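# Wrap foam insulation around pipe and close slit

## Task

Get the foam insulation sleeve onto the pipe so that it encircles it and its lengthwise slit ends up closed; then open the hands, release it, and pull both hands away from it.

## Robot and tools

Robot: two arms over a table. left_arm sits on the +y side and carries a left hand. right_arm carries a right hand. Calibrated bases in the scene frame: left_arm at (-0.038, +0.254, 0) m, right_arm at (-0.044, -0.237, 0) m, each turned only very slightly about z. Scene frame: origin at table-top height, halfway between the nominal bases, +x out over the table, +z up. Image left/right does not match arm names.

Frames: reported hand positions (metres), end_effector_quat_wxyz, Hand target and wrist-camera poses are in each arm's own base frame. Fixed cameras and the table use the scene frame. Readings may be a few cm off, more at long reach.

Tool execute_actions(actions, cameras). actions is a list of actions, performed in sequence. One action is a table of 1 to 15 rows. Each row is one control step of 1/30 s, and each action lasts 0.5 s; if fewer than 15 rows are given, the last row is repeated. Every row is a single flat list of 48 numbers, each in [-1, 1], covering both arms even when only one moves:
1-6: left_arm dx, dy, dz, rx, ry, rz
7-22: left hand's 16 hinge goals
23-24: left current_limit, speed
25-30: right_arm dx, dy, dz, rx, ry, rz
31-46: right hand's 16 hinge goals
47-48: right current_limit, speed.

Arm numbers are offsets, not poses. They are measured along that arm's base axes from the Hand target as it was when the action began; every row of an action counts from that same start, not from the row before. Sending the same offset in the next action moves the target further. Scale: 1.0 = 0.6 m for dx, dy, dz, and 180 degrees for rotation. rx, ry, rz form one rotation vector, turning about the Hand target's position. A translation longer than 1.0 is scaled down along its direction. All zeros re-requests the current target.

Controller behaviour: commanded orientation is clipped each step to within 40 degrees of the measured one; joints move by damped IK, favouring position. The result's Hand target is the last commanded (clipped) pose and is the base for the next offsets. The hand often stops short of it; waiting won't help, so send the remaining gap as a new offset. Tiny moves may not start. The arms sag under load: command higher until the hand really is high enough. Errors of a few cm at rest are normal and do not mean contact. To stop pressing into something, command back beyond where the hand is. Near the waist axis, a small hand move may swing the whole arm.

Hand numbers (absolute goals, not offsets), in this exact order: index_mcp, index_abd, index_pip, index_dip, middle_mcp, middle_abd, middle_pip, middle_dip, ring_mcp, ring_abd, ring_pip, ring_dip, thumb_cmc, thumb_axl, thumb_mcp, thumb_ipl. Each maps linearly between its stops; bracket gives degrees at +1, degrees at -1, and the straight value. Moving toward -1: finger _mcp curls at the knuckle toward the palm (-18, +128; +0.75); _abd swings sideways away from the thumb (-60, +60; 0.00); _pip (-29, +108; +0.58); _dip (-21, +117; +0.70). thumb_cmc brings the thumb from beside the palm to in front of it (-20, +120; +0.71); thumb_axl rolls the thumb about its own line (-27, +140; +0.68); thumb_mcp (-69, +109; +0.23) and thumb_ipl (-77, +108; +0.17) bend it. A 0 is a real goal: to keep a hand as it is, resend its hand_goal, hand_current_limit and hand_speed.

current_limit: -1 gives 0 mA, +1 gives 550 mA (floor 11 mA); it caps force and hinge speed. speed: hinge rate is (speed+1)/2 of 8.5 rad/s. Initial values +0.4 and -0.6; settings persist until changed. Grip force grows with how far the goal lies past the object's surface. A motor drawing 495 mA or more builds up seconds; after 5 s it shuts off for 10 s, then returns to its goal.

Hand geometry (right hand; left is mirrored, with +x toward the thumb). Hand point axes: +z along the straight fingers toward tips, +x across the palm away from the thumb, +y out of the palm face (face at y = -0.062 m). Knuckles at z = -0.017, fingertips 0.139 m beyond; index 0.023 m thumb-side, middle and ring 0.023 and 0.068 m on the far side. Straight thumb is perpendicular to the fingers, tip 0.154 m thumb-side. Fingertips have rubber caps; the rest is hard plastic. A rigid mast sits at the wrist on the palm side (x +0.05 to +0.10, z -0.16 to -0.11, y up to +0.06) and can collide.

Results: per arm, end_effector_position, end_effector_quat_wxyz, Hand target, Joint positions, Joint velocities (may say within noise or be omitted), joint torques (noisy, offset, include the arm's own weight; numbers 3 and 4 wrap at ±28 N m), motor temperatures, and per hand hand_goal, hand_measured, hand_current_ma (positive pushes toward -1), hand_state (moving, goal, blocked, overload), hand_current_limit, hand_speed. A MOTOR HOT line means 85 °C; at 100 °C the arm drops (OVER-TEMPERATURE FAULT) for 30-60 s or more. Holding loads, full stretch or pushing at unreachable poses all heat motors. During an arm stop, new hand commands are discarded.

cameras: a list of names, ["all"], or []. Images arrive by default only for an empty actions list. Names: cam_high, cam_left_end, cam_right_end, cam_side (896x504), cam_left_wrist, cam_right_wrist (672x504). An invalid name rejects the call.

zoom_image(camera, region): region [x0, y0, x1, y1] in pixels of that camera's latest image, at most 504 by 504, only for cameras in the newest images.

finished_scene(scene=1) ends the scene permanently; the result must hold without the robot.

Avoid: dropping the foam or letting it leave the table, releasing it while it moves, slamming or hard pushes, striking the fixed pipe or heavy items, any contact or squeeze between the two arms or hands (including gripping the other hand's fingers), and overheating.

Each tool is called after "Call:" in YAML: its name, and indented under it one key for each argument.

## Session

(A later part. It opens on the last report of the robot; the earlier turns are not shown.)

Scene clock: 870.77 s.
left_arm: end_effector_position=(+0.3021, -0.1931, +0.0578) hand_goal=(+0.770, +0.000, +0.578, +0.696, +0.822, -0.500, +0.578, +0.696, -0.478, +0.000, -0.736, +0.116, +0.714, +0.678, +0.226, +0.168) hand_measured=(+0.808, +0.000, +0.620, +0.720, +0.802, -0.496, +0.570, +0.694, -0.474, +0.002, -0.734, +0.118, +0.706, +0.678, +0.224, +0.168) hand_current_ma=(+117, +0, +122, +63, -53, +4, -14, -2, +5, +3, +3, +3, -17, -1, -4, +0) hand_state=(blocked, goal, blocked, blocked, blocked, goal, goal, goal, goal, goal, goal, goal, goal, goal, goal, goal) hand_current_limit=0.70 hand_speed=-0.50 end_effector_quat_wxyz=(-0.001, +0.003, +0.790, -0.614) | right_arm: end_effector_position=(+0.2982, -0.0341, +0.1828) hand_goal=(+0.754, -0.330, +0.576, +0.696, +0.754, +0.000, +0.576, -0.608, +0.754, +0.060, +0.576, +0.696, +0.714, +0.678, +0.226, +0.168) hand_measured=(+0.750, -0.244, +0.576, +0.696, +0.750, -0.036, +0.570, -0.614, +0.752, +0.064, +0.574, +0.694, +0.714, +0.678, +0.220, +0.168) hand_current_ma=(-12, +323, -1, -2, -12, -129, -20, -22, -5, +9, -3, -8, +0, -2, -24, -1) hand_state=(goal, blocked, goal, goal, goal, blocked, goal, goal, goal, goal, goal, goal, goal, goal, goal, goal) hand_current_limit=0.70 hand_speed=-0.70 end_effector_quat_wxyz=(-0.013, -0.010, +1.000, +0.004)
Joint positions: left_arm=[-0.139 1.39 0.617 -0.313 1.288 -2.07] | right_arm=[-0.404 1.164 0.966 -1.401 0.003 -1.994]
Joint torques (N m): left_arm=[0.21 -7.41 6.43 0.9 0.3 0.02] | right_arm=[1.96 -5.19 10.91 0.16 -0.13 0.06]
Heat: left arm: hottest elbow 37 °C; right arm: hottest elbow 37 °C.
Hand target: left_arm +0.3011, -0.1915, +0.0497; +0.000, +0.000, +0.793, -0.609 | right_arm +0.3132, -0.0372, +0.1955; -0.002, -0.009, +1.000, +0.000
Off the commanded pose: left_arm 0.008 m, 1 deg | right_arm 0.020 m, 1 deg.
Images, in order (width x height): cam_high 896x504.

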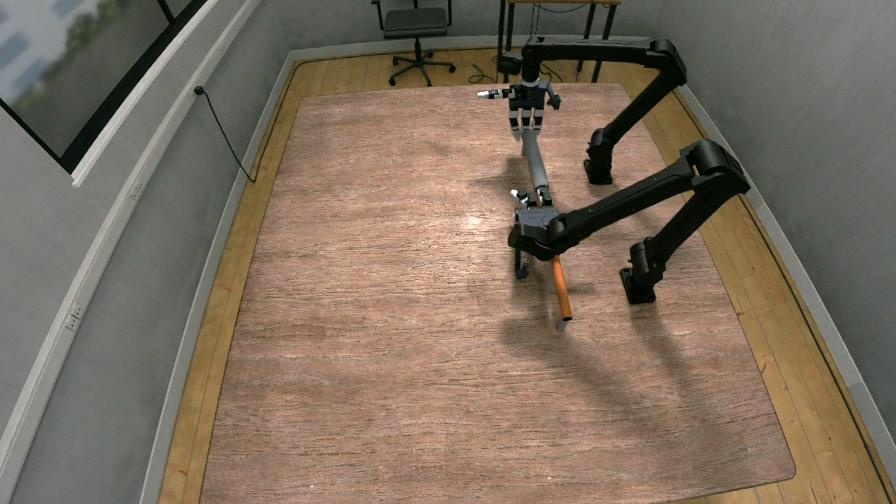

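Call:
execute_actions:
  actions:
    - [[0,0,0,0,0,0,0.77,0.0,0.577,0.696,0.822,-0.5,0.577,0.696,-0.478,0,-0.736,0.116,0.714,0.678,0.226,0.168,0.7,-0.5,0.004,0.0,0.003,0,0,0,0.754,-0.20,0.576,0.696,0.754,0,0.576,-0.609,0.754,0.05,0.576,0.696,0.714,0.678,0.226,0.168,0.7,-0.7]]
    - [[0,0,0,0,0,0,0.77,0.0,0.577,0.696,0.822,-0.5,0.577,0.696,-0.478,0,-0.736,0.116,0.714,0.678,0.226,0.168,0.7,-0.5,0.004,0.0,0.002,0,0,0,0.754,-0.20,0.576,0.696,0.754,0,0.576,-0.609,0.754,0.05,0.576,0.696,0.714,0.678,0.226,0.168,0.7,-0.7]]
  cameras: ["cam_high","cam_right_end"]

Call:
zoom_image:
  camera: "cam_high"
  region: [490, 60, 590, 160]

Call:
zoom_image:
  camera: "cam_right_end"
  region: [130, 180, 300, 350]

Scene clock: 872.23 s.
left_arm: end_effector_position=(+0.3021, -0.1931, +0.0578) hand_goal=(+0.770, +0.000, +0.578, +0.696, +0.822, -0.500, +0.578, +0.696, -0.478, +0.000, -0.736, +0.116, +0.714, +0.678, +0.226, +0.168) hand_measured=(+0.808, +0.000, +0.620, +0.720, +0.802, -0.496, +0.570, +0.694, -0.474, +0.002, -0.734, +0.118, +0.706, +0.678, +0.224, +0.168) hand_current_ma=(+117, +0, +122, +63, -53, +4, -14, -2, +5, +3, +3, +3, -17, -1, -4, +0) hand_state=(blocked, goal, blocked, blocked, blocked, goal, goal, goal, goal, goal, goal, goal, goal, goal, goal, goal) hand_current_limit=0.70 hand_speed=-0.50 end_effector_quat_wxyz=(-0.001, +0.003, +0.790, -0.614) | right_arm: end_effector_position=(+0.3036, -0.0345, +0.1854) hand_goal=(+0.754, -0.200, +0.576, +0.696, +0.754, +0.000, +0.576, -0.608, +0.754, +0.050, +0.576, +0.696, +0.714, +0.678, +0.226, +0.168) hand_measured=(+0.750, -0.200, +0.576, +0.696, +0.750, -0.006, +0.572, -0.610, +0.752, +0.054, +0.574, +0.694, +0.714, +0.678, +0.220, +0.168) hand_current_ma=(-12, -2, -1, -2, -12, -17, -13, -9, -5, +9, -3, -8, +0, -2, -24, -1) hand_state=(goal, goal, goal, goal, goal, goal, goal, goal, goal, goal, goal, goal, goal, goal, goal, goal) hand_current_limit=0.70 hand_speed=-0.70 end_effector_quat_wxyz=(-0.012, -0.009, +1.000, +0.004)
Joint positions: left_arm=[-0.139 1.39 0.617 -0.313 1.288 -2.07] | right_arm=[-0.398 1.174 0.981 -1.403 0.003 -1.987]
Joint torques (N m): left_arm=[0.21 -7.47 6.39 0.87 0.3 0.03] | right_arm=[1.61 -5.6 10.96 0.05 -0.12 0.06]
Heat: left arm: hottest elbow 37 °C; right arm: hottest elbow 37 °C.
Hand target: left_arm +0.3011, -0.1915, +0.0497; +0.000, +0.000, +0.793, -0.609 | right_arm +0.3180, -0.0372, +0.1986; -0.002, -0.008, +1.000, +0.000
Off the commanded pose: left_arm 0.008 m, 1 deg | right_arm 0.020 m, 1 deg.
Images, in order (width x height): cam_high 896x504, cam_right_end 896x504.

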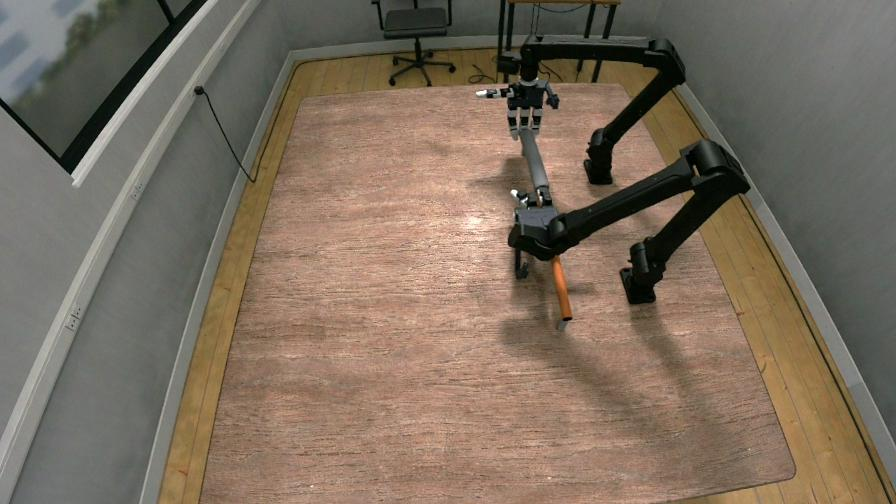

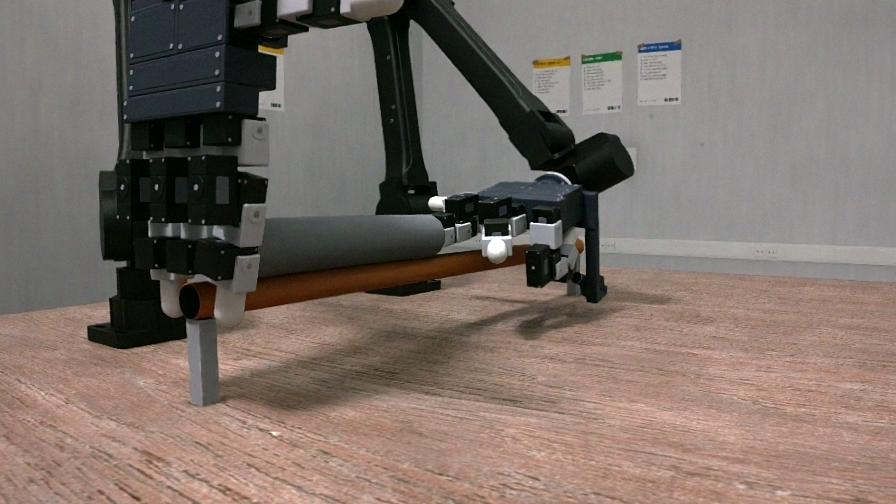

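Scaled by 5.040 from the camera's 896x504 image, which has a finer 1280x720 frame.

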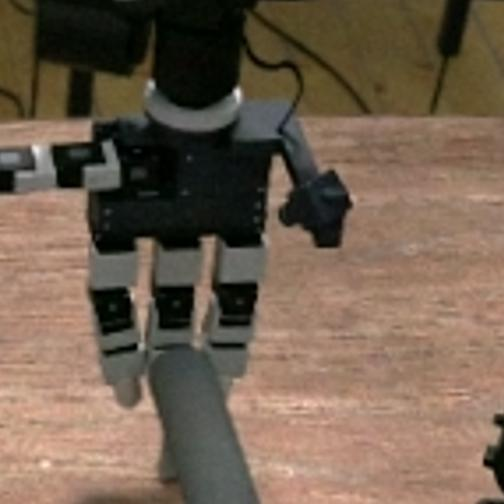

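Scaled by 2.965 from the camera's 896x504 image, which has a finer 1280x720 frame.

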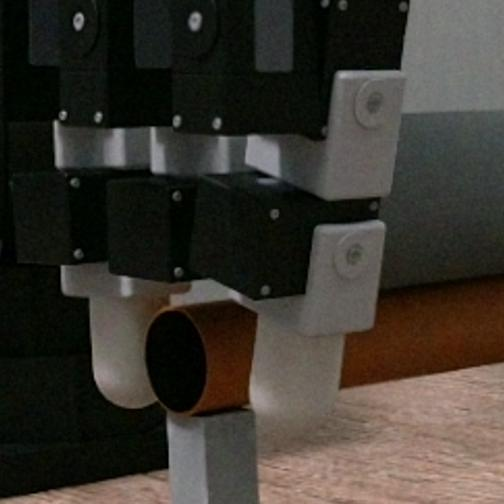

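Call:
execute_actions:
  actions:
    - [[0,0,0,0,0,0,0.77,0.0,0.577,0.696,0.822,-0.5,0.577,0.696,-0.478,0,-0.736,0.116,0.714,0.678,0.226,0.168,0.7,-0.5,-0.018,0.0,0.0,0,0,0,0.754,-0.1,0.576,0.696,0.754,0,0.576,-0.609,0.754,0.1,0.576,0.696,0.714,0.678,0.226,0.168,0.7,-0.7]]
    - [[0,0,0,0,0,0,0.77,0.0,0.577,0.696,0.822,-0.5,0.577,0.696,-0.478,0,-0.736,0.116,0.714,0.678,0.226,0.168,0.7,-0.5,-0.018,0.0,0.0,0,0,0,0.754,-0.1,0.576,0.696,0.754,0,0.576,-0.609,0.754,0.15,0.576,0.696,0.714,0.678,0.226,0.168,0.7,-0.7]]
  cameras: ["cam_high","cam_right_end"]

Call:
zoom_image:
  camera: "cam_high"
  region: [490, 60, 590, 160]

Call:
zoom_image:
  camera: "cam_right_end"
  region: [130, 180, 300, 350]

Scene clock: 873.80 s.
left_arm: end_effector_position=(+0.3021, -0.1931, +0.0578) hand_goal=(+0.770, +0.000, +0.578, +0.696, +0.822, -0.500, +0.578, +0.696, -0.478, +0.000, -0.736, +0.116, +0.714, +0.678, +0.226, +0.168) hand_measured=(+0.808, +0.000, +0.620, +0.720, +0.802, -0.496, +0.570, +0.694, -0.474, +0.002, -0.734, +0.118, +0.706, +0.678, +0.224, +0.168) hand_current_ma=(+117, +0, +122, +63, -53, +4, -14, -2, +5, +3, +3, +3, -17, -1, -4, +0) hand_state=(blocked, goal, blocked, blocked, blocked, goal, goal, goal, goal, goal, goal, goal, goal, goal, goal, goal) hand_current_limit=0.70 hand_speed=-0.50 end_effector_quat_wxyz=(-0.001, +0.003, +0.790, -0.614) | right_arm: end_effector_position=(+0.2981, -0.0354, +0.1922) hand_goal=(+0.754, -0.100, +0.576, +0.696, +0.754, +0.000, +0.576, -0.608, +0.754, +0.150, +0.576, +0.696, +0.714, +0.678, +0.226, +0.168) hand_measured=(+0.750, -0.102, +0.576, +0.696, +0.750, -0.004, +0.574, -0.610, +0.752, +0.134, +0.574, +0.694, +0.714, +0.678, +0.220, +0.168) hand_current_ma=(-12, -6, -1, -2, -11, -11, -8, -7, -5, -50, -3, -6, +0, -2, -24, -1) hand_state=(goal, goal, goal, goal, goal, goal, goal, goal, goal, goal, goal, goal, goal, goal, goal, goal) hand_current_limit=0.70 hand_speed=-0.70 end_effector_quat_wxyz=(-0.008, -0.008, +1.000, +0.001)
Joint positions: left_arm=[-0.139 1.39 0.617 -0.313 1.288 -2.07] | right_arm=[-0.408 1.15 0.981 -1.417 0.003 -1.994]
Joint torques (N m): left_arm=[0.15 -7.36 6.41 0.94 0.29 0.03] | right_arm=[0.5 -7.36 7.73 0.12 -0.11 -0.11]
Heat: left arm: hottest elbow 37 °C; right arm: hottest elbow 37 °C.
Hand target: left_arm +0.3011, -0.1915, +0.0497; +0.000, +0.000, +0.793, -0.609 | right_arm +0.2964, -0.0372, +0.1986; -0.001, -0.008, +1.000, -0.001
Off the commanded pose: left_arm 0.008 m, 1 deg | right_arm 0.007 m, 1 deg.
Images, in order (width x height): cam_high 896x504, cam_right_end 896x504.

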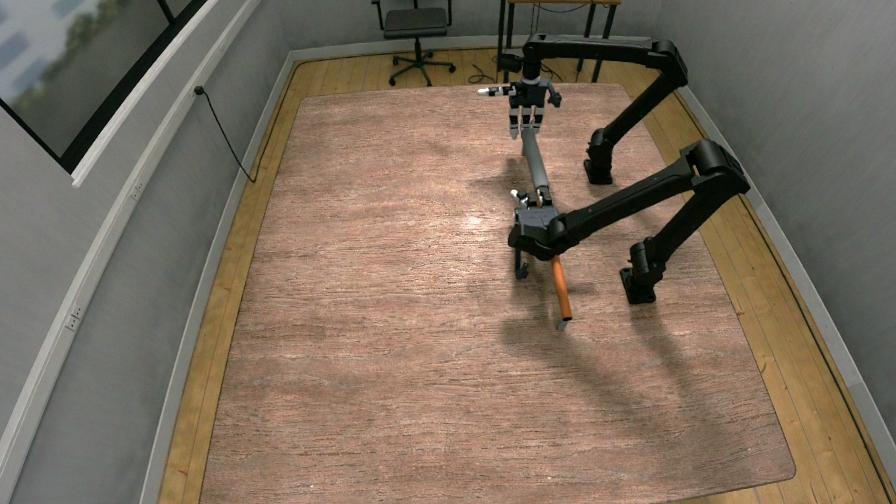

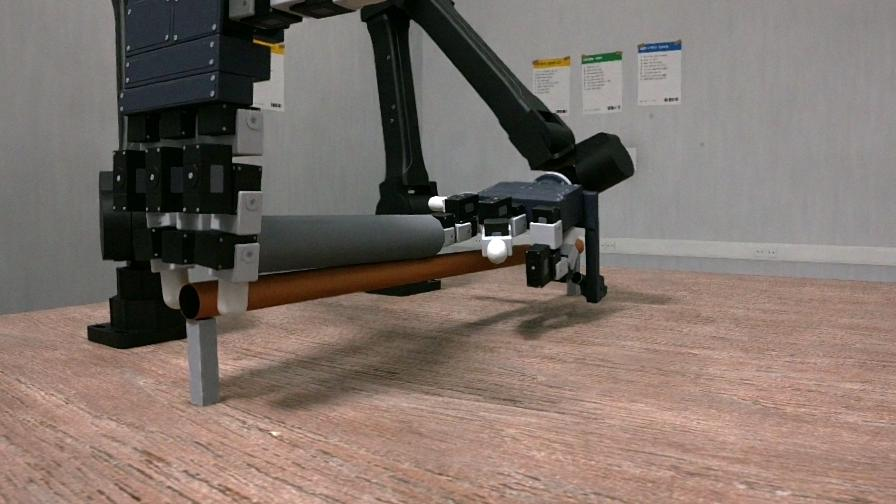

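Scaled by 5.040 from the camera's 896x504 image, which has a finer 1280x720 frame.

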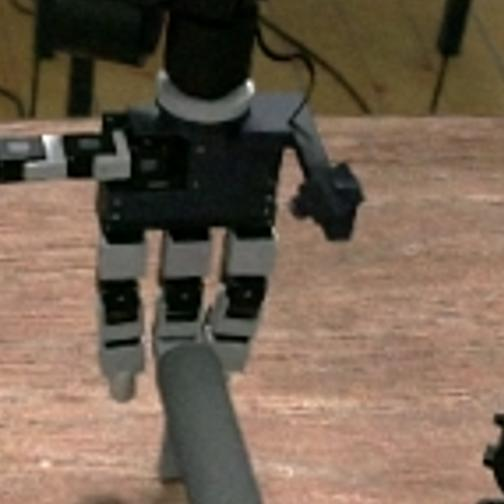

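Scaled by 2.965 from the camera's 896x504 image, which has a finer 1280x720 frame.

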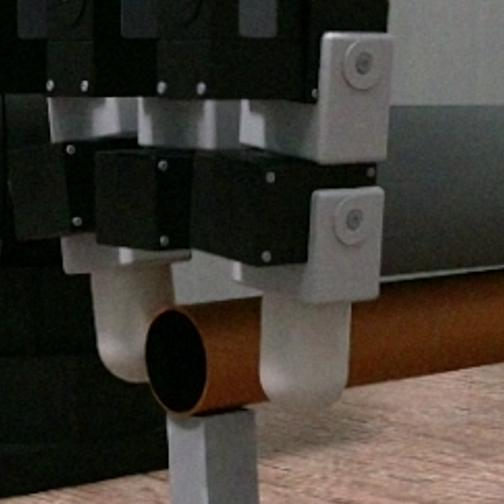

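Call:
zoom_image:
  camera: "cam_high"
  region: [500, 120, 570, 200]

Call:
zoom_image:
  camera: "cam_high"
  region: [500, 120, 545, 165]

Scaled by 6.300 from the camera's 896x504 image, which has a finer 1280x720 frame.

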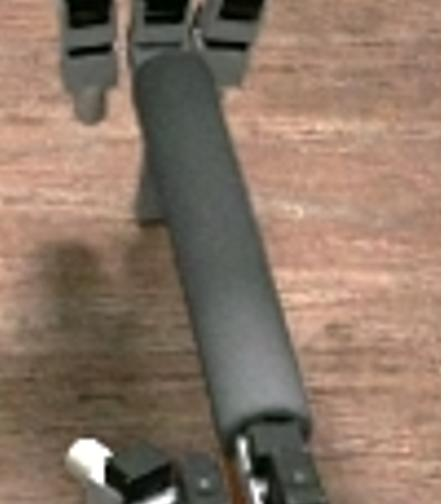

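Scaled by 11.200 from the camera's 896x504 image, which has a finer 1280x720 frame.

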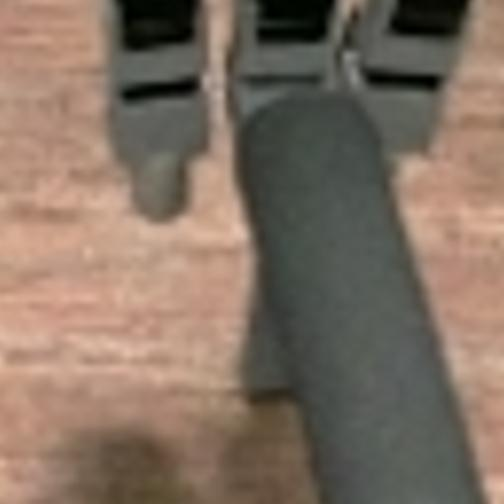

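Call:
execute_actions:
  actions:
    - [[0,0,0,0,0,0,0.77,0.0,0.577,0.696,0.822,-0.5,0.577,0.696,-0.478,0,-0.736,0.116,0.714,0.678,0.226,0.168,0.7,-0.5,-0.01,0.0,0.0,0,0,0,0.754,-0.2,0.576,0.696,0.754,0,0.576,-0.609,0.754,0.22,0.576,0.696,0.714,0.678,0.226,0.168,0.7,-0.7]]
    - [[0,0,0,0,0,0,0.77,0.0,0.577,0.696,0.822,-0.5,0.577,0.696,-0.478,0,-0.736,0.116,0.714,0.678,0.226,0.168,0.7,-0.5,-0.006,0.0,-0.006,0,0,0,0.754,-0.23,0.576,0.696,0.754,0,0.576,-0.609,0.754,0.23,0.576,0.696,0.714,0.678,0.226,0.168,0.7,-0.7]]
  cameras: ["cam_high","cam_right_end"]

Call:
zoom_image:
  camera: "cam_high"
  region: [500, 120, 545, 165]

Call:
zoom_image:
  camera: "cam_right_end"
  region: [130, 180, 300, 350]

Scene clock: 875.77 s.
left_arm: end_effector_position=(+0.3021, -0.1931, +0.0578) hand_goal=(+0.770, +0.000, +0.578, +0.696, +0.822, -0.500, +0.578, +0.696, -0.478, +0.000, -0.736, +0.116, +0.714, +0.678, +0.226, +0.168) hand_measured=(+0.808, +0.000, +0.620, +0.720, +0.802, -0.496, +0.570, +0.694, -0.474, +0.002, -0.734, +0.118, +0.706, +0.678, +0.224, +0.168) hand_current_ma=(+117, +0, +122, +63, -53, +4, -14, -2, +5, +3, +3, +3, -17, -1, -4, +0) hand_state=(blocked, goal, blocked, blocked, blocked, goal, goal, goal, goal, goal, goal, goal, goal, goal, goal, goal) hand_current_limit=0.70 hand_speed=-0.50 end_effector_quat_wxyz=(-0.001, +0.003, +0.790, -0.614) | right_arm: end_effector_position=(+0.2887, -0.0353, +0.1908) hand_goal=(+0.754, -0.230, +0.576, +0.696, +0.754, +0.000, +0.576, -0.608, +0.754, +0.230, +0.576, +0.696, +0.714, +0.678, +0.226, +0.168) hand_measured=(+0.750, -0.210, +0.576, +0.696, +0.750, -0.006, +0.574, -0.610, +0.752, +0.200, +0.574, +0.694, +0.714, +0.678, +0.220, +0.168) hand_current_ma=(-12, +66, -1, -2, -11, -15, -8, -7, -5, -103, -3, -5, +0, -2, -24, -1) hand_state=(goal, blocked, goal, goal, goal, goal, goal, goal, goal, blocked, goal, goal, goal, goal, goal, goal) hand_current_limit=0.70 hand_speed=-0.70 end_effector_quat_wxyz=(-0.010, -0.008, +1.000, +0.003)
Joint positions: left_arm=[-0.139 1.39 0.617 -0.313 1.288 -2.07] | right_arm=[-0.42 1.13 0.963 -1.423 0.003 -2.008]
Joint torques (N m): left_arm=[0.15 -7.36 6.49 0.96 0.29 0.02] | right_arm=[0.5 -7.24 7.09 0.36 -0.11 -0.12]
Heat: left arm: hottest elbow 37 °C; right arm: hottest elbow 36 °C.
Hand target: left_arm +0.3011, -0.1915, +0.0497; +0.000, +0.000, +0.793, -0.609 | right_arm +0.2867, -0.0371, +0.1950; -0.002, -0.009, +1.000, +0.000
Off the commanded pose: left_arm 0.008 m, 1 deg | right_arm 0.005 m, 1 deg.
Images, in order (width x height): cam_high 896x504, cam_right_end 896x504.

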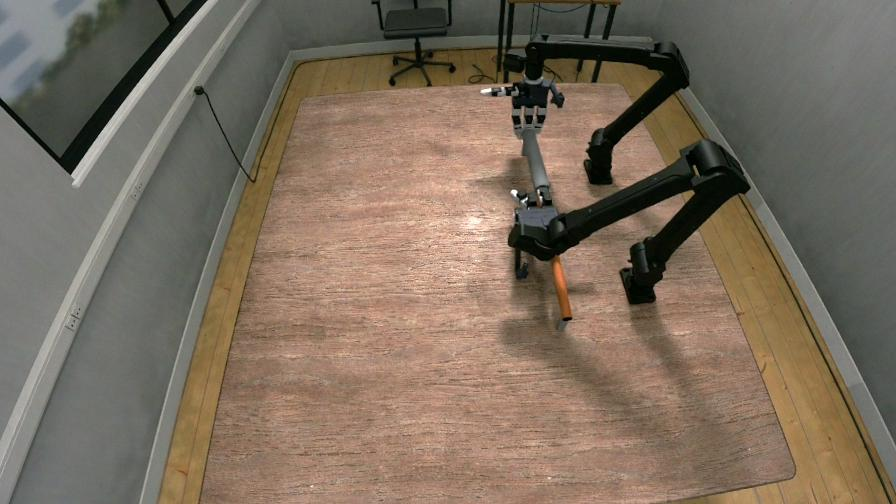

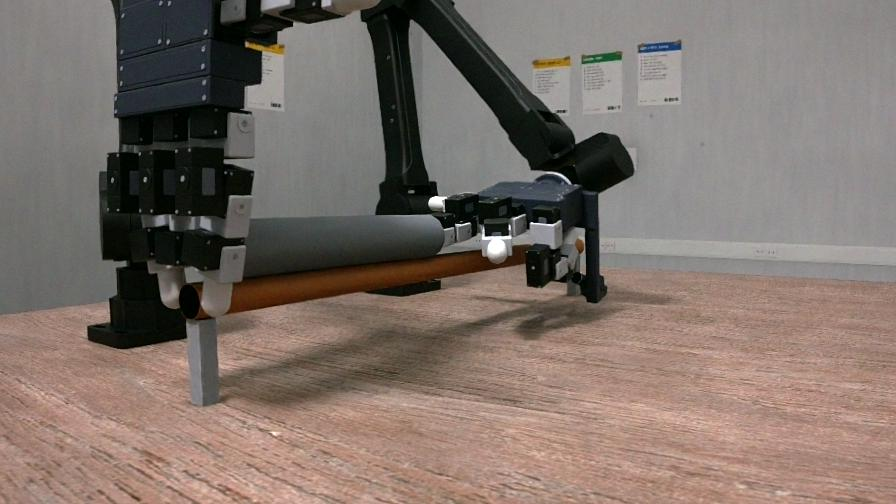

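Scaled by 11.200 from the camera's 896x504 image, which has a finer 1280x720 frame.

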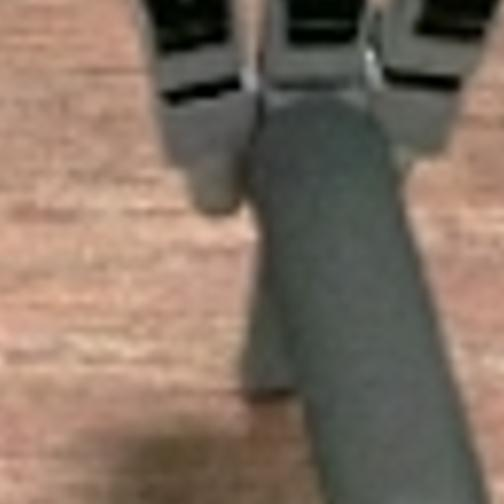

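Scaled by 2.965 from the camera's 896x504 image, which has a finer 1280x720 frame.

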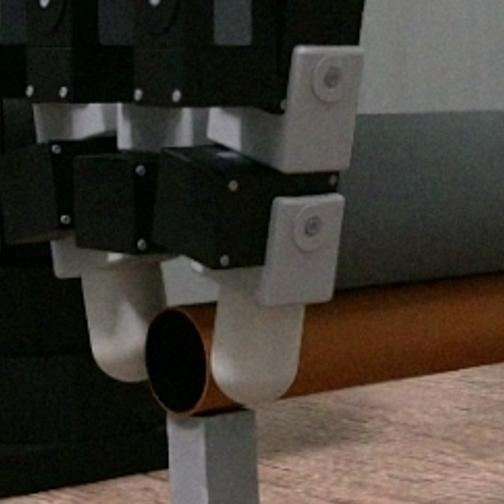

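Call:
execute_actions:
  actions: []
  cameras: ["cam_left_wrist","cam_right_wrist"]

Call:
zoom_image:
  camera: "cam_left_wrist"
  region: [330, 10, 430, 110]

Call:
zoom_image:
  camera: "cam_right_wrist"
  region: [180, 40, 400, 260]

Scene clock: 876.27 s.
left_arm: end_effector_position=(+0.3021, -0.1931, +0.0578) hand_goal=(+0.770, +0.000, +0.578, +0.696, +0.822, -0.500, +0.578, +0.696, -0.478, +0.000, -0.736, +0.116, +0.714, +0.678, +0.226, +0.168) hand_measured=(+0.808, +0.000, +0.620, +0.720, +0.802, -0.496, +0.570, +0.694, -0.474, +0.002, -0.734, +0.118, +0.706, +0.678, +0.224, +0.168) hand_current_ma=(+117, +0, +122, +63, -53, +4, -14, -2, +5, +3, +3, +3, -17, -1, -4, +0) hand_state=(blocked, goal, blocked, blocked, blocked, goal, goal, goal, goal, goal, goal, goal, goal, goal, goal, goal) hand_current_limit=0.70 hand_speed=-0.50 end_effector_quat_wxyz=(-0.001, +0.003, +0.790, -0.614) | right_arm: end_effector_position=(+0.2887, -0.0353, +0.1908) hand_goal=(+0.754, -0.230, +0.576, +0.696, +0.754, +0.000, +0.576, -0.608, +0.754, +0.230, +0.576, +0.696, +0.714, +0.678, +0.226, +0.168) hand_measured=(+0.750, -0.210, +0.576, +0.696, +0.750, -0.006, +0.574, -0.610, +0.752, +0.200, +0.574, +0.694, +0.714, +0.678, +0.220, +0.168) hand_current_ma=(-12, +66, -1, -2, -11, -15, -8, -7, -5, -103, -3, -5, +0, -2, -24, -1) hand_state=(goal, blocked, goal, goal, goal, goal, goal, goal, goal, blocked, goal, goal, goal, goal, goal, goal) hand_current_limit=0.70 hand_speed=-0.70 end_effector_quat_wxyz=(-0.010, -0.008, +1.000, +0.003)
Joint positions: left_arm=[-0.139 1.39 0.617 -0.313 1.288 -2.07] | right_arm=[-0.42 1.13 0.963 -1.423 0.003 -2.008]
Joint velocities: within noise
Joint torques (N m): left_arm=[-0.03 -7.36 6.42 0.95 0.28 0.04] | right_arm=[0.5 -7.3 7.05 0.44 -0.11 -0.12]
Motor temperatures (°C): left_arm=[25 32 37 27 25 24] | right_arm=[29 31 36 22 23 21]
Heat: left arm: hottest elbow 37 °C; right arm: hottest elbow 36 °C.
Hand target: left_arm +0.3011, -0.1915, +0.0497; +0.000, +0.000, +0.793, -0.609 | right_arm +0.2868, -0.0372, +0.1950; -0.002, -0.008, +1.000, +0.000
Off the commanded pose: left_arm 0.008 m, 1 deg | right_arm 0.005 m, 1 deg.
Images, in order (width x height): cam_left_wrist 672x504, cam_right_wrist 672x504.

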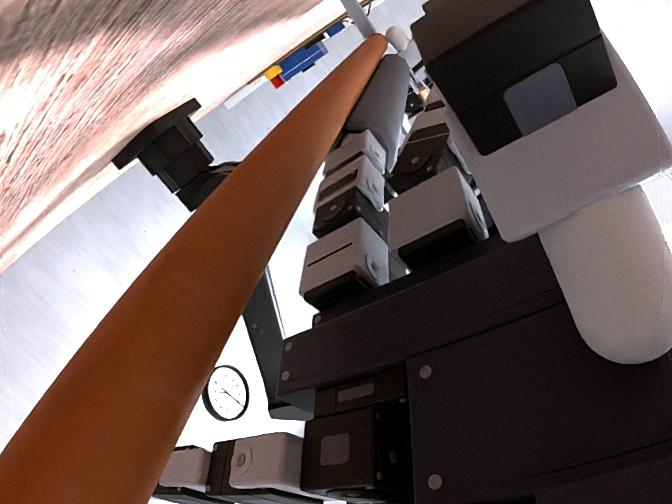

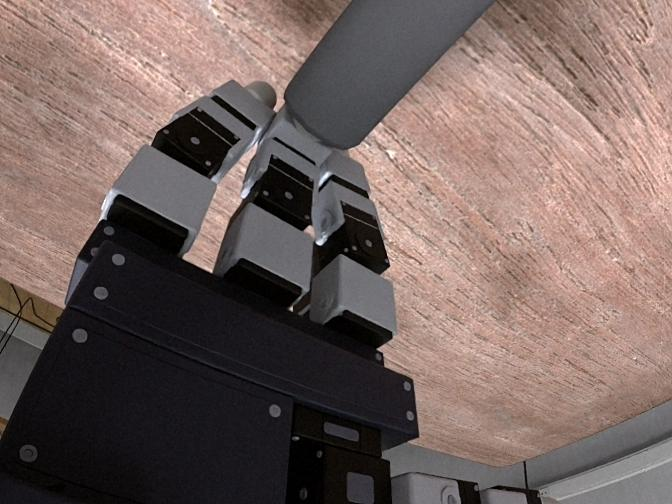

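Scaled by 5.040 from the camera's 672x504 image, which has a finer 960x720 frame.

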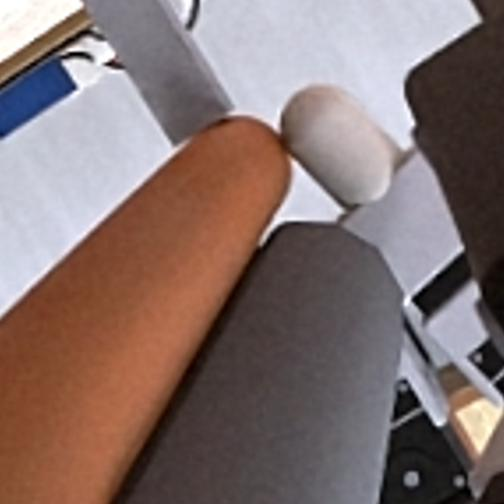

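Scaled by 2.291 from the camera's 672x504 image, which has a finer 960x720 frame.

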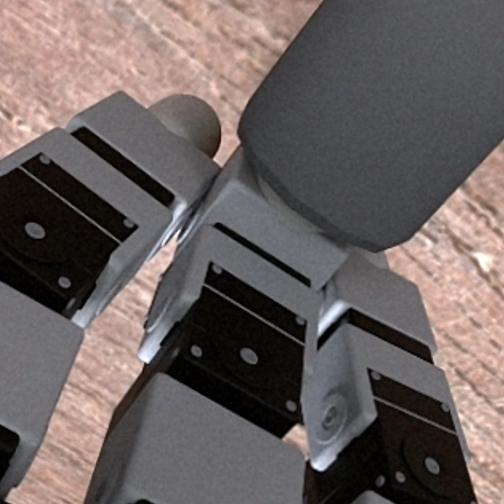

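Call:
execute_actions:
  actions: []
  cameras: ["all"]

Call:
zoom_image:
  camera: "cam_left_end"
  region: [430, 100, 700, 320]

Call:
zoom_image:
  camera: "cam_right_end"
  region: [400, 150, 640, 320]

Call:
zoom_image:
  camera: "cam_side"
  region: [480, 120, 780, 290]

Call:
zoom_image:
  camera: "cam_high"
  region: [500, 170, 590, 290]

Scene clock: 881.43 s.
left_arm: end_effector_position=(+0.3021, -0.1931, +0.0578) hand_goal=(+0.770, +0.000, +0.578, +0.696, +0.822, -0.500, +0.578, +0.696, -0.478, +0.000, -0.736, +0.116, +0.714, +0.678, +0.226, +0.168) hand_measured=(+0.808, +0.000, +0.620, +0.720, +0.802, -0.496, +0.570, +0.694, -0.474, +0.002, -0.734, +0.118, +0.706, +0.678, +0.224, +0.168) hand_current_ma=(+117, +0, +122, +63, -53, +4, -14, -2, +5, +3, +3, +3, -17, -1, -4, +0) hand_state=(blocked, goal, blocked, blocked, blocked, goal, goal, goal, goal, goal, goal, goal, goal, goal, goal, goal) hand_current_limit=0.70 hand_speed=-0.50 end_effector_quat_wxyz=(-0.001, +0.003, +0.790, -0.614) | right_arm: end_effector_position=(+0.2887, -0.0353, +0.1908) hand_goal=(+0.754, -0.230, +0.576, +0.696, +0.754, +0.000, +0.576, -0.608, +0.754, +0.230, +0.576, +0.696, +0.714, +0.678, +0.226, +0.168) hand_measured=(+0.750, -0.210, +0.576, +0.696, +0.750, -0.006, +0.574, -0.610, +0.752, +0.200, +0.574, +0.694, +0.714, +0.678, +0.220, +0.168) hand_current_ma=(-12, +66, -1, -2, -11, -15, -8, -7, -5, -103, -3, -5, +0, -2, -24, -1) hand_state=(goal, blocked, goal, goal, goal, goal, goal, goal, goal, blocked, goal, goal, goal, goal, goal, goal) hand_current_limit=0.70 hand_speed=-0.70 end_effector_quat_wxyz=(-0.010, -0.008, +1.000, +0.003)
Joint positions: left_arm=[-0.139 1.39 0.617 -0.313 1.288 -2.07] | right_arm=[-0.42 1.13 0.963 -1.423 0.003 -2.008]
Joint velocities: within noise
Joint torques (N m): left_arm=[0.21 -7.53 6.38 0.99 0.29 0.04] | right_arm=[0.32 -7.12 7.08 0.35 -0.13 -0.14]
Motor temperatures (°C): left_arm=[25 32 37 27 25 24] | right_arm=[29 31 36 22 23 21]
Heat: left arm: hottest elbow 37 °C; right arm: hottest elbow 36 °C.
Hand target: left_arm +0.3011, -0.1915, +0.0497; +0.000, +0.000, +0.793, -0.609 | right_arm +0.2868, -0.0372, +0.1950; -0.002, -0.008, +1.000, +0.000
Off the commanded pose: left_arm 0.008 m, 1 deg | right_arm 0.005 m, 1 deg.

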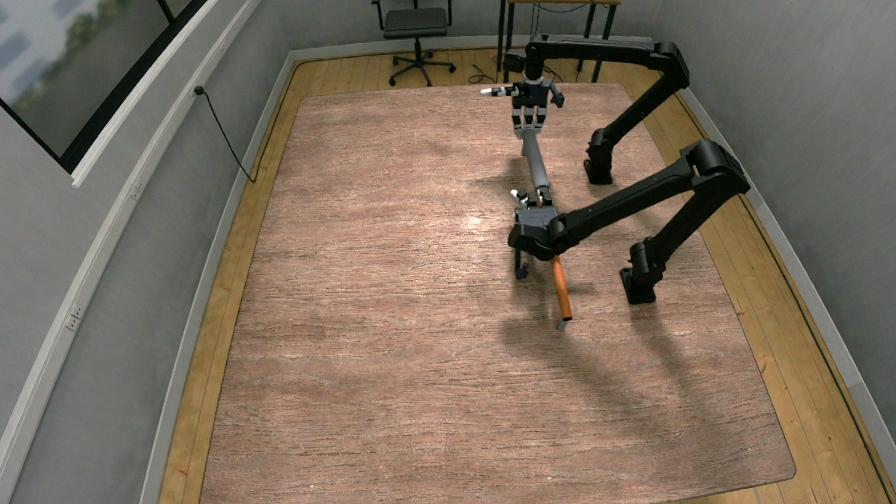

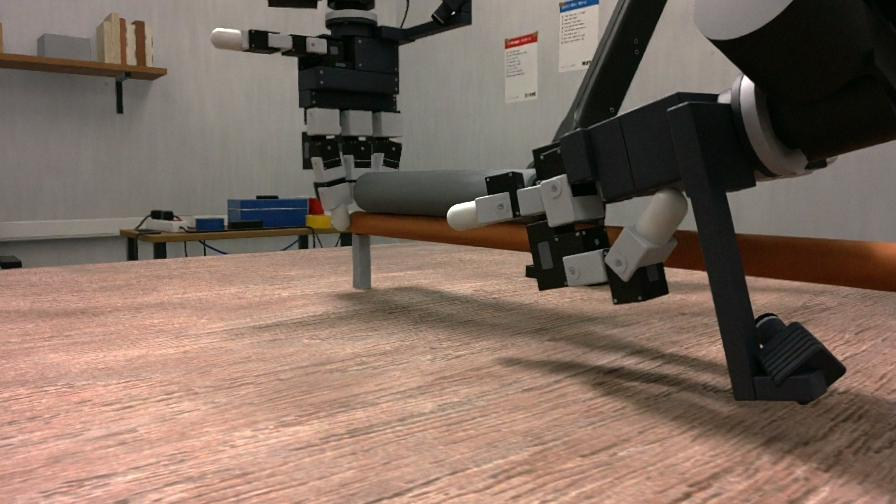

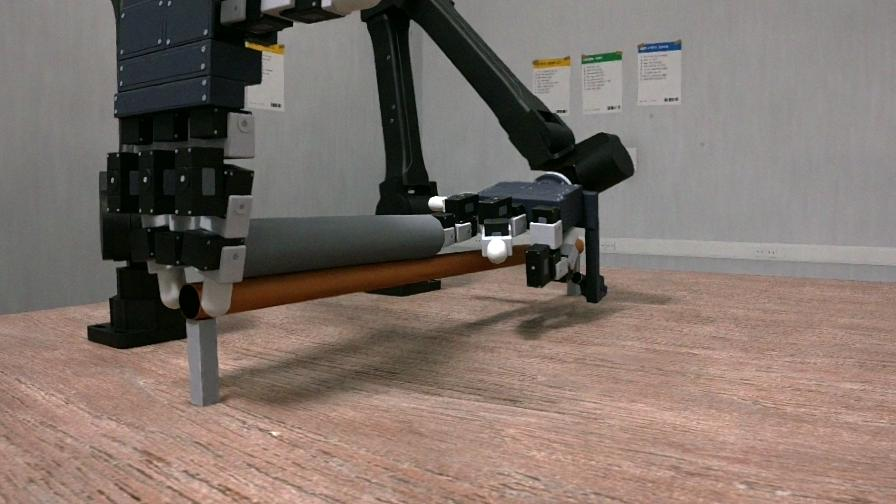

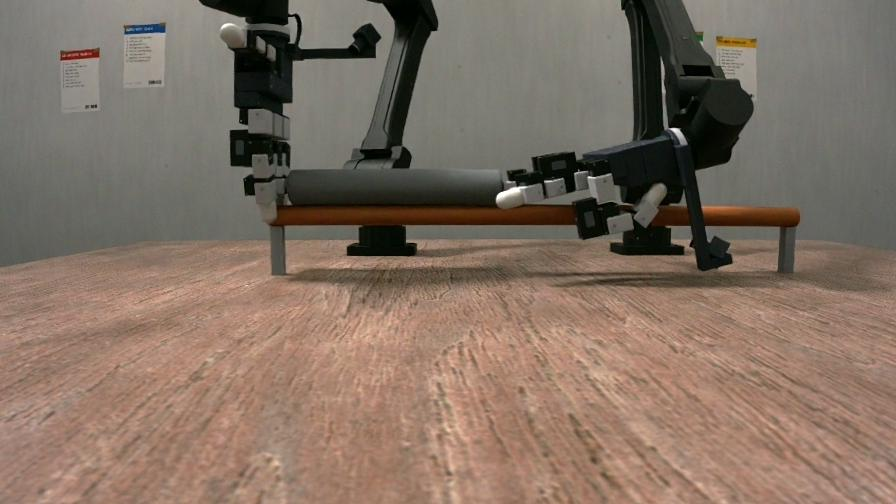

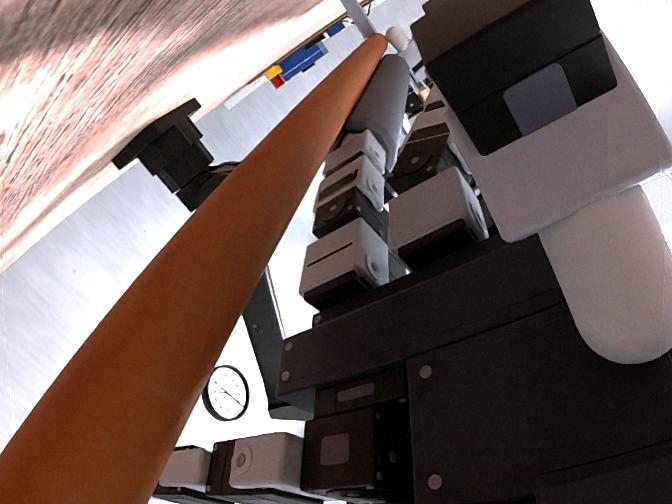

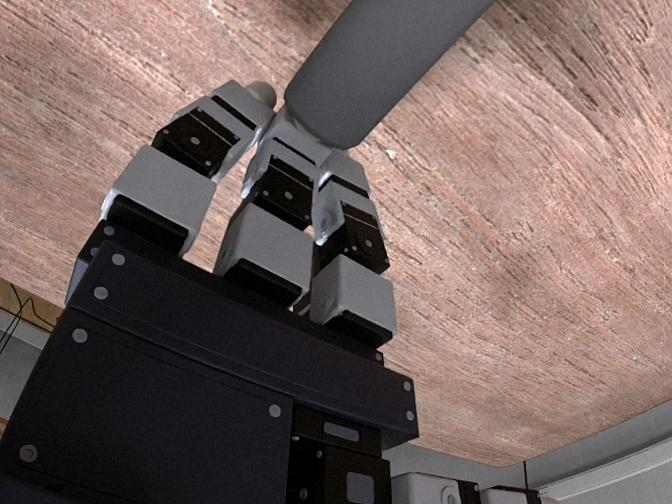

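Scaled by 1.867 from the camera's 896x504 image, which has a finer 1280x720 frame.

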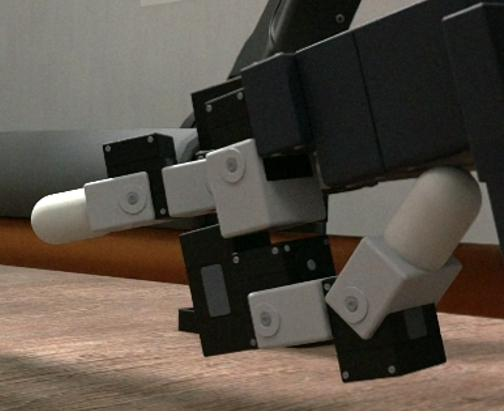

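Scaled by 2.100 from the camera's 896x504 image, which has a finer 1280x720 frame.

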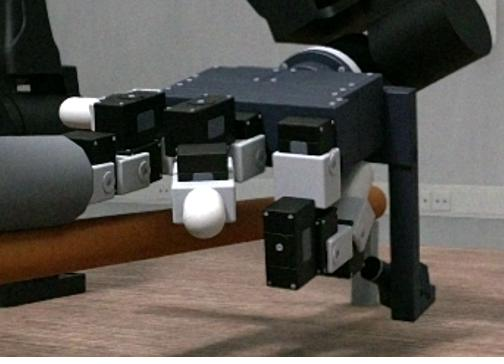

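Scaled by 1.680 from the camera's 896x504 image, which has a finer 1280x720 frame.

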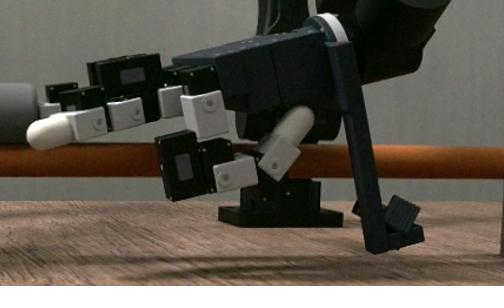

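Scaled by 4.200 from the camera's 896x504 image, which has a finer 1280x720 frame.

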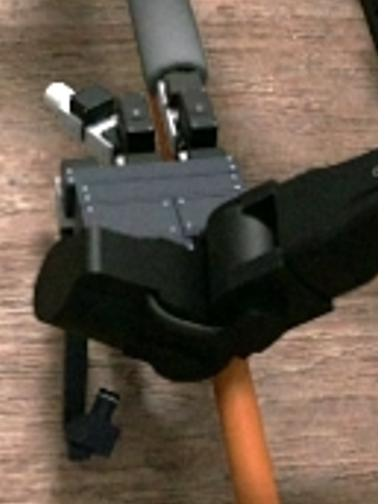

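Call:
execute_actions:
  actions:
    - [[0,0,0,0,0,0,0.77,0.0,0.577,0.696,0.822,-0.5,0.577,0.696,-0.478,0,-0.736,0.116,0.714,0.678,0.226,0.168,0.7,-0.5,0,-0.02,-0.008,0,0,0,0.754,-0.12,0.576,0.696,0.754,0,0.576,-0.609,0.754,0.12,0.576,0.696,0.714,0.678,0.226,0.168,0.7,-0.5]]
    - [[0,0,0,0,0,0,0.77,0.0,0.577,0.696,0.822,-0.5,0.577,0.696,-0.478,0,-0.736,0.116,0.714,0.678,0.226,0.168,0.7,-0.5,0,-0.035,0,0,0,0,0.754,-0.12,0.576,0.696,0.754,0,0.576,-0.609,0.754,0.12,0.576,0.696,0.714,0.678,0.226,0.168,0.7,-0.5]]
  cameras: ["cam_right_end","cam_side"]

Call:
zoom_image:
  camera: "cam_right_end"
  region: [90, 180, 300, 350]

Call:
zoom_image:
  camera: "cam_side"
  region: [200, 110, 360, 240]

Scene clock: 889.07 s.
left_arm: end_effector_position=(+0.3021, -0.1931, +0.0578) hand_goal=(+0.770, +0.000, +0.578, +0.696, +0.822, -0.500, +0.578, +0.696, -0.478, +0.000, -0.736, +0.116, +0.714, +0.678, +0.226, +0.168) hand_measured=(+0.808, +0.000, +0.620, +0.720, +0.802, -0.496, +0.570, +0.694, -0.474, +0.002, -0.734, +0.118, +0.706, +0.678, +0.224, +0.168) hand_current_ma=(+117, +0, +122, +63, -53, +4, -14, -2, +5, +3, +3, +3, -17, -1, -4, +0) hand_state=(blocked, goal, blocked, blocked, blocked, goal, goal, goal, goal, goal, goal, goal, goal, goal, goal, goal) hand_current_limit=0.70 hand_speed=-0.50 end_effector_quat_wxyz=(-0.001, +0.003, +0.790, -0.614) | right_arm: end_effector_position=(+0.2802, -0.0636, +0.1878) hand_goal=(+0.754, -0.120, +0.576, +0.696, +0.754, +0.000, +0.576, -0.608, +0.754, +0.120, +0.576, +0.696, +0.714, +0.678, +0.226, +0.168) hand_measured=(+0.750, -0.122, +0.576, +0.696, +0.752, -0.002, +0.574, -0.610, +0.752, +0.122, +0.574, +0.694, +0.714, +0.678, +0.220, +0.168) hand_current_ma=(-11, -5, -1, -2, -10, -8, -8, -7, -6, +7, -3, -5, +0, -2, -24, -1) hand_state=(goal, goal, goal, goal, goal, goal, goal, goal, goal, goal, goal, goal, goal, goal, goal, goal) hand_current_limit=0.70 hand_speed=-0.50 end_effector_quat_wxyz=(-0.011, +0.005, +1.000, -0.003)
Joint positions: left_arm=[-0.139 1.39 0.617 -0.313 1.288 -2.07] | right_arm=[-0.513 1.138 0.963 -1.413 0.016 -2.074]
Joint torques (N m): left_arm=[0.09 -7.3 6.42 0.9 0.3 0.04] | right_arm=[0.5 -4.84 8.54 0.66 -0.02 -0.08]
Heat: left arm: hottest elbow 37 °C; right arm: hottest elbow 36 °C.
Hand target: left_arm +0.3011, -0.1915, +0.0497; +0.000, +0.000, +0.793, -0.609 | right_arm +0.2868, -0.0702, +0.1902; -0.001, -0.009, +1.000, -0.001
Off the commanded pose: left_arm 0.008 m, 1 deg | right_arm 0.010 m, 2 deg.
joint sent to its limit (right arm) — joint 6 (wrist roll), lower limit. The joint targets still meet the commanded pose.
Images, in order (width x height): cam_right_end 896x504, cam_side 896x504.

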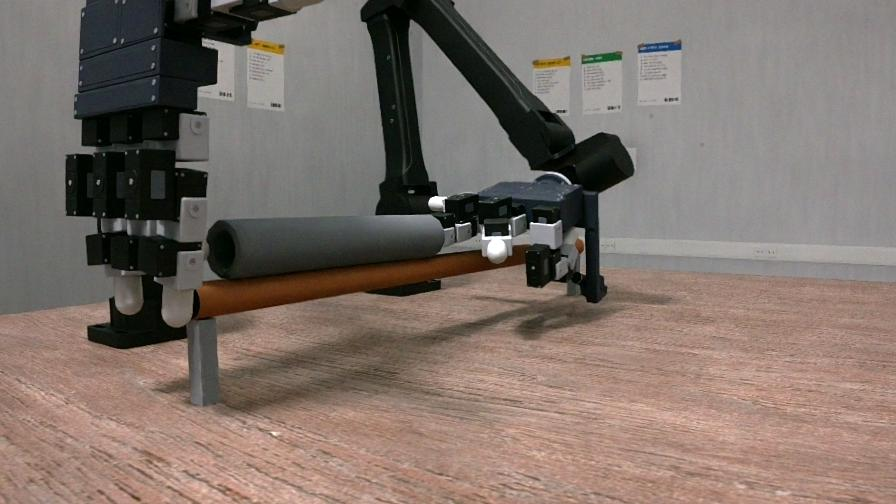

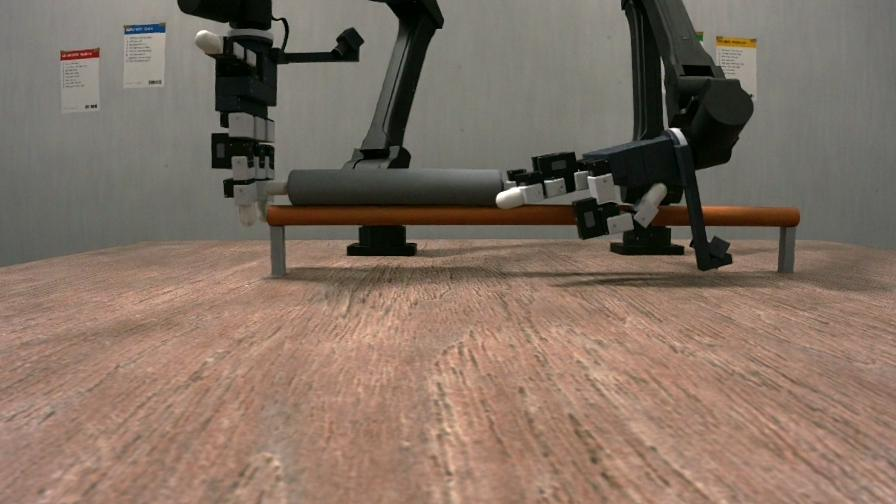

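Scaled by 2.400 from the camera's 896x504 image, which has a finer 1280x720 frame.

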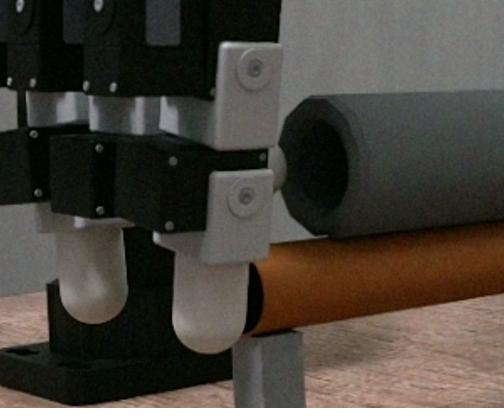

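Scaled by 3.150 from the camera's 896x504 image, which has a finer 1280x720 frame.

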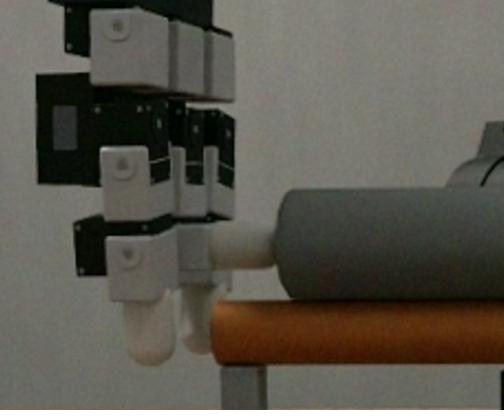

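Call:
zoom_image:
  camera: "cam_right_end"
  region: [200, 205, 270, 290]

Scaled by 5.929 from the camera's 896x504 image, which has a finer 1280x720 frame.

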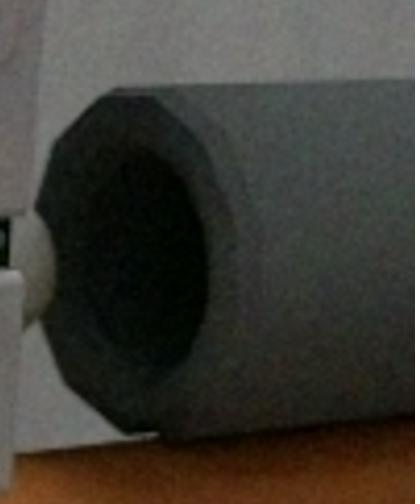

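Call:
zoom_image:
  camera: "cam_right_end"
  region: [200, 250, 250, 290]

Call:
zoom_image:
  camera: "cam_right_end"
  region: [205, 215, 245, 285]

Scaled by 10.080 from the camera's 896x504 image, which has a finer 1280x720 frame.

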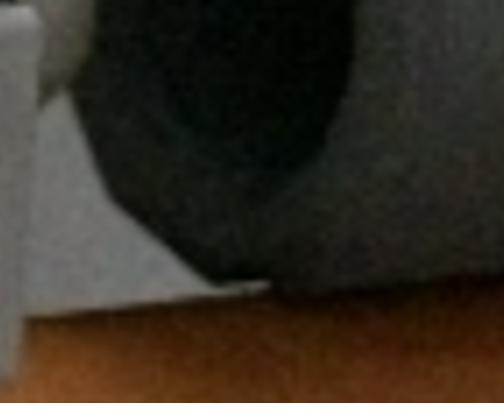

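Scaled by 7.200 from the camera's 896x504 image, which has a finer 1280x720 frame.

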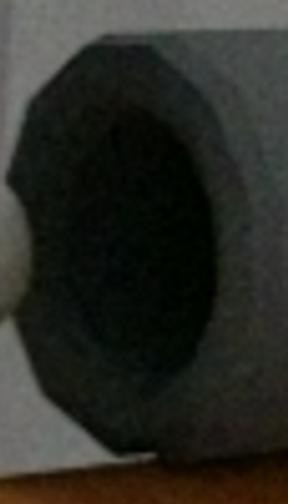

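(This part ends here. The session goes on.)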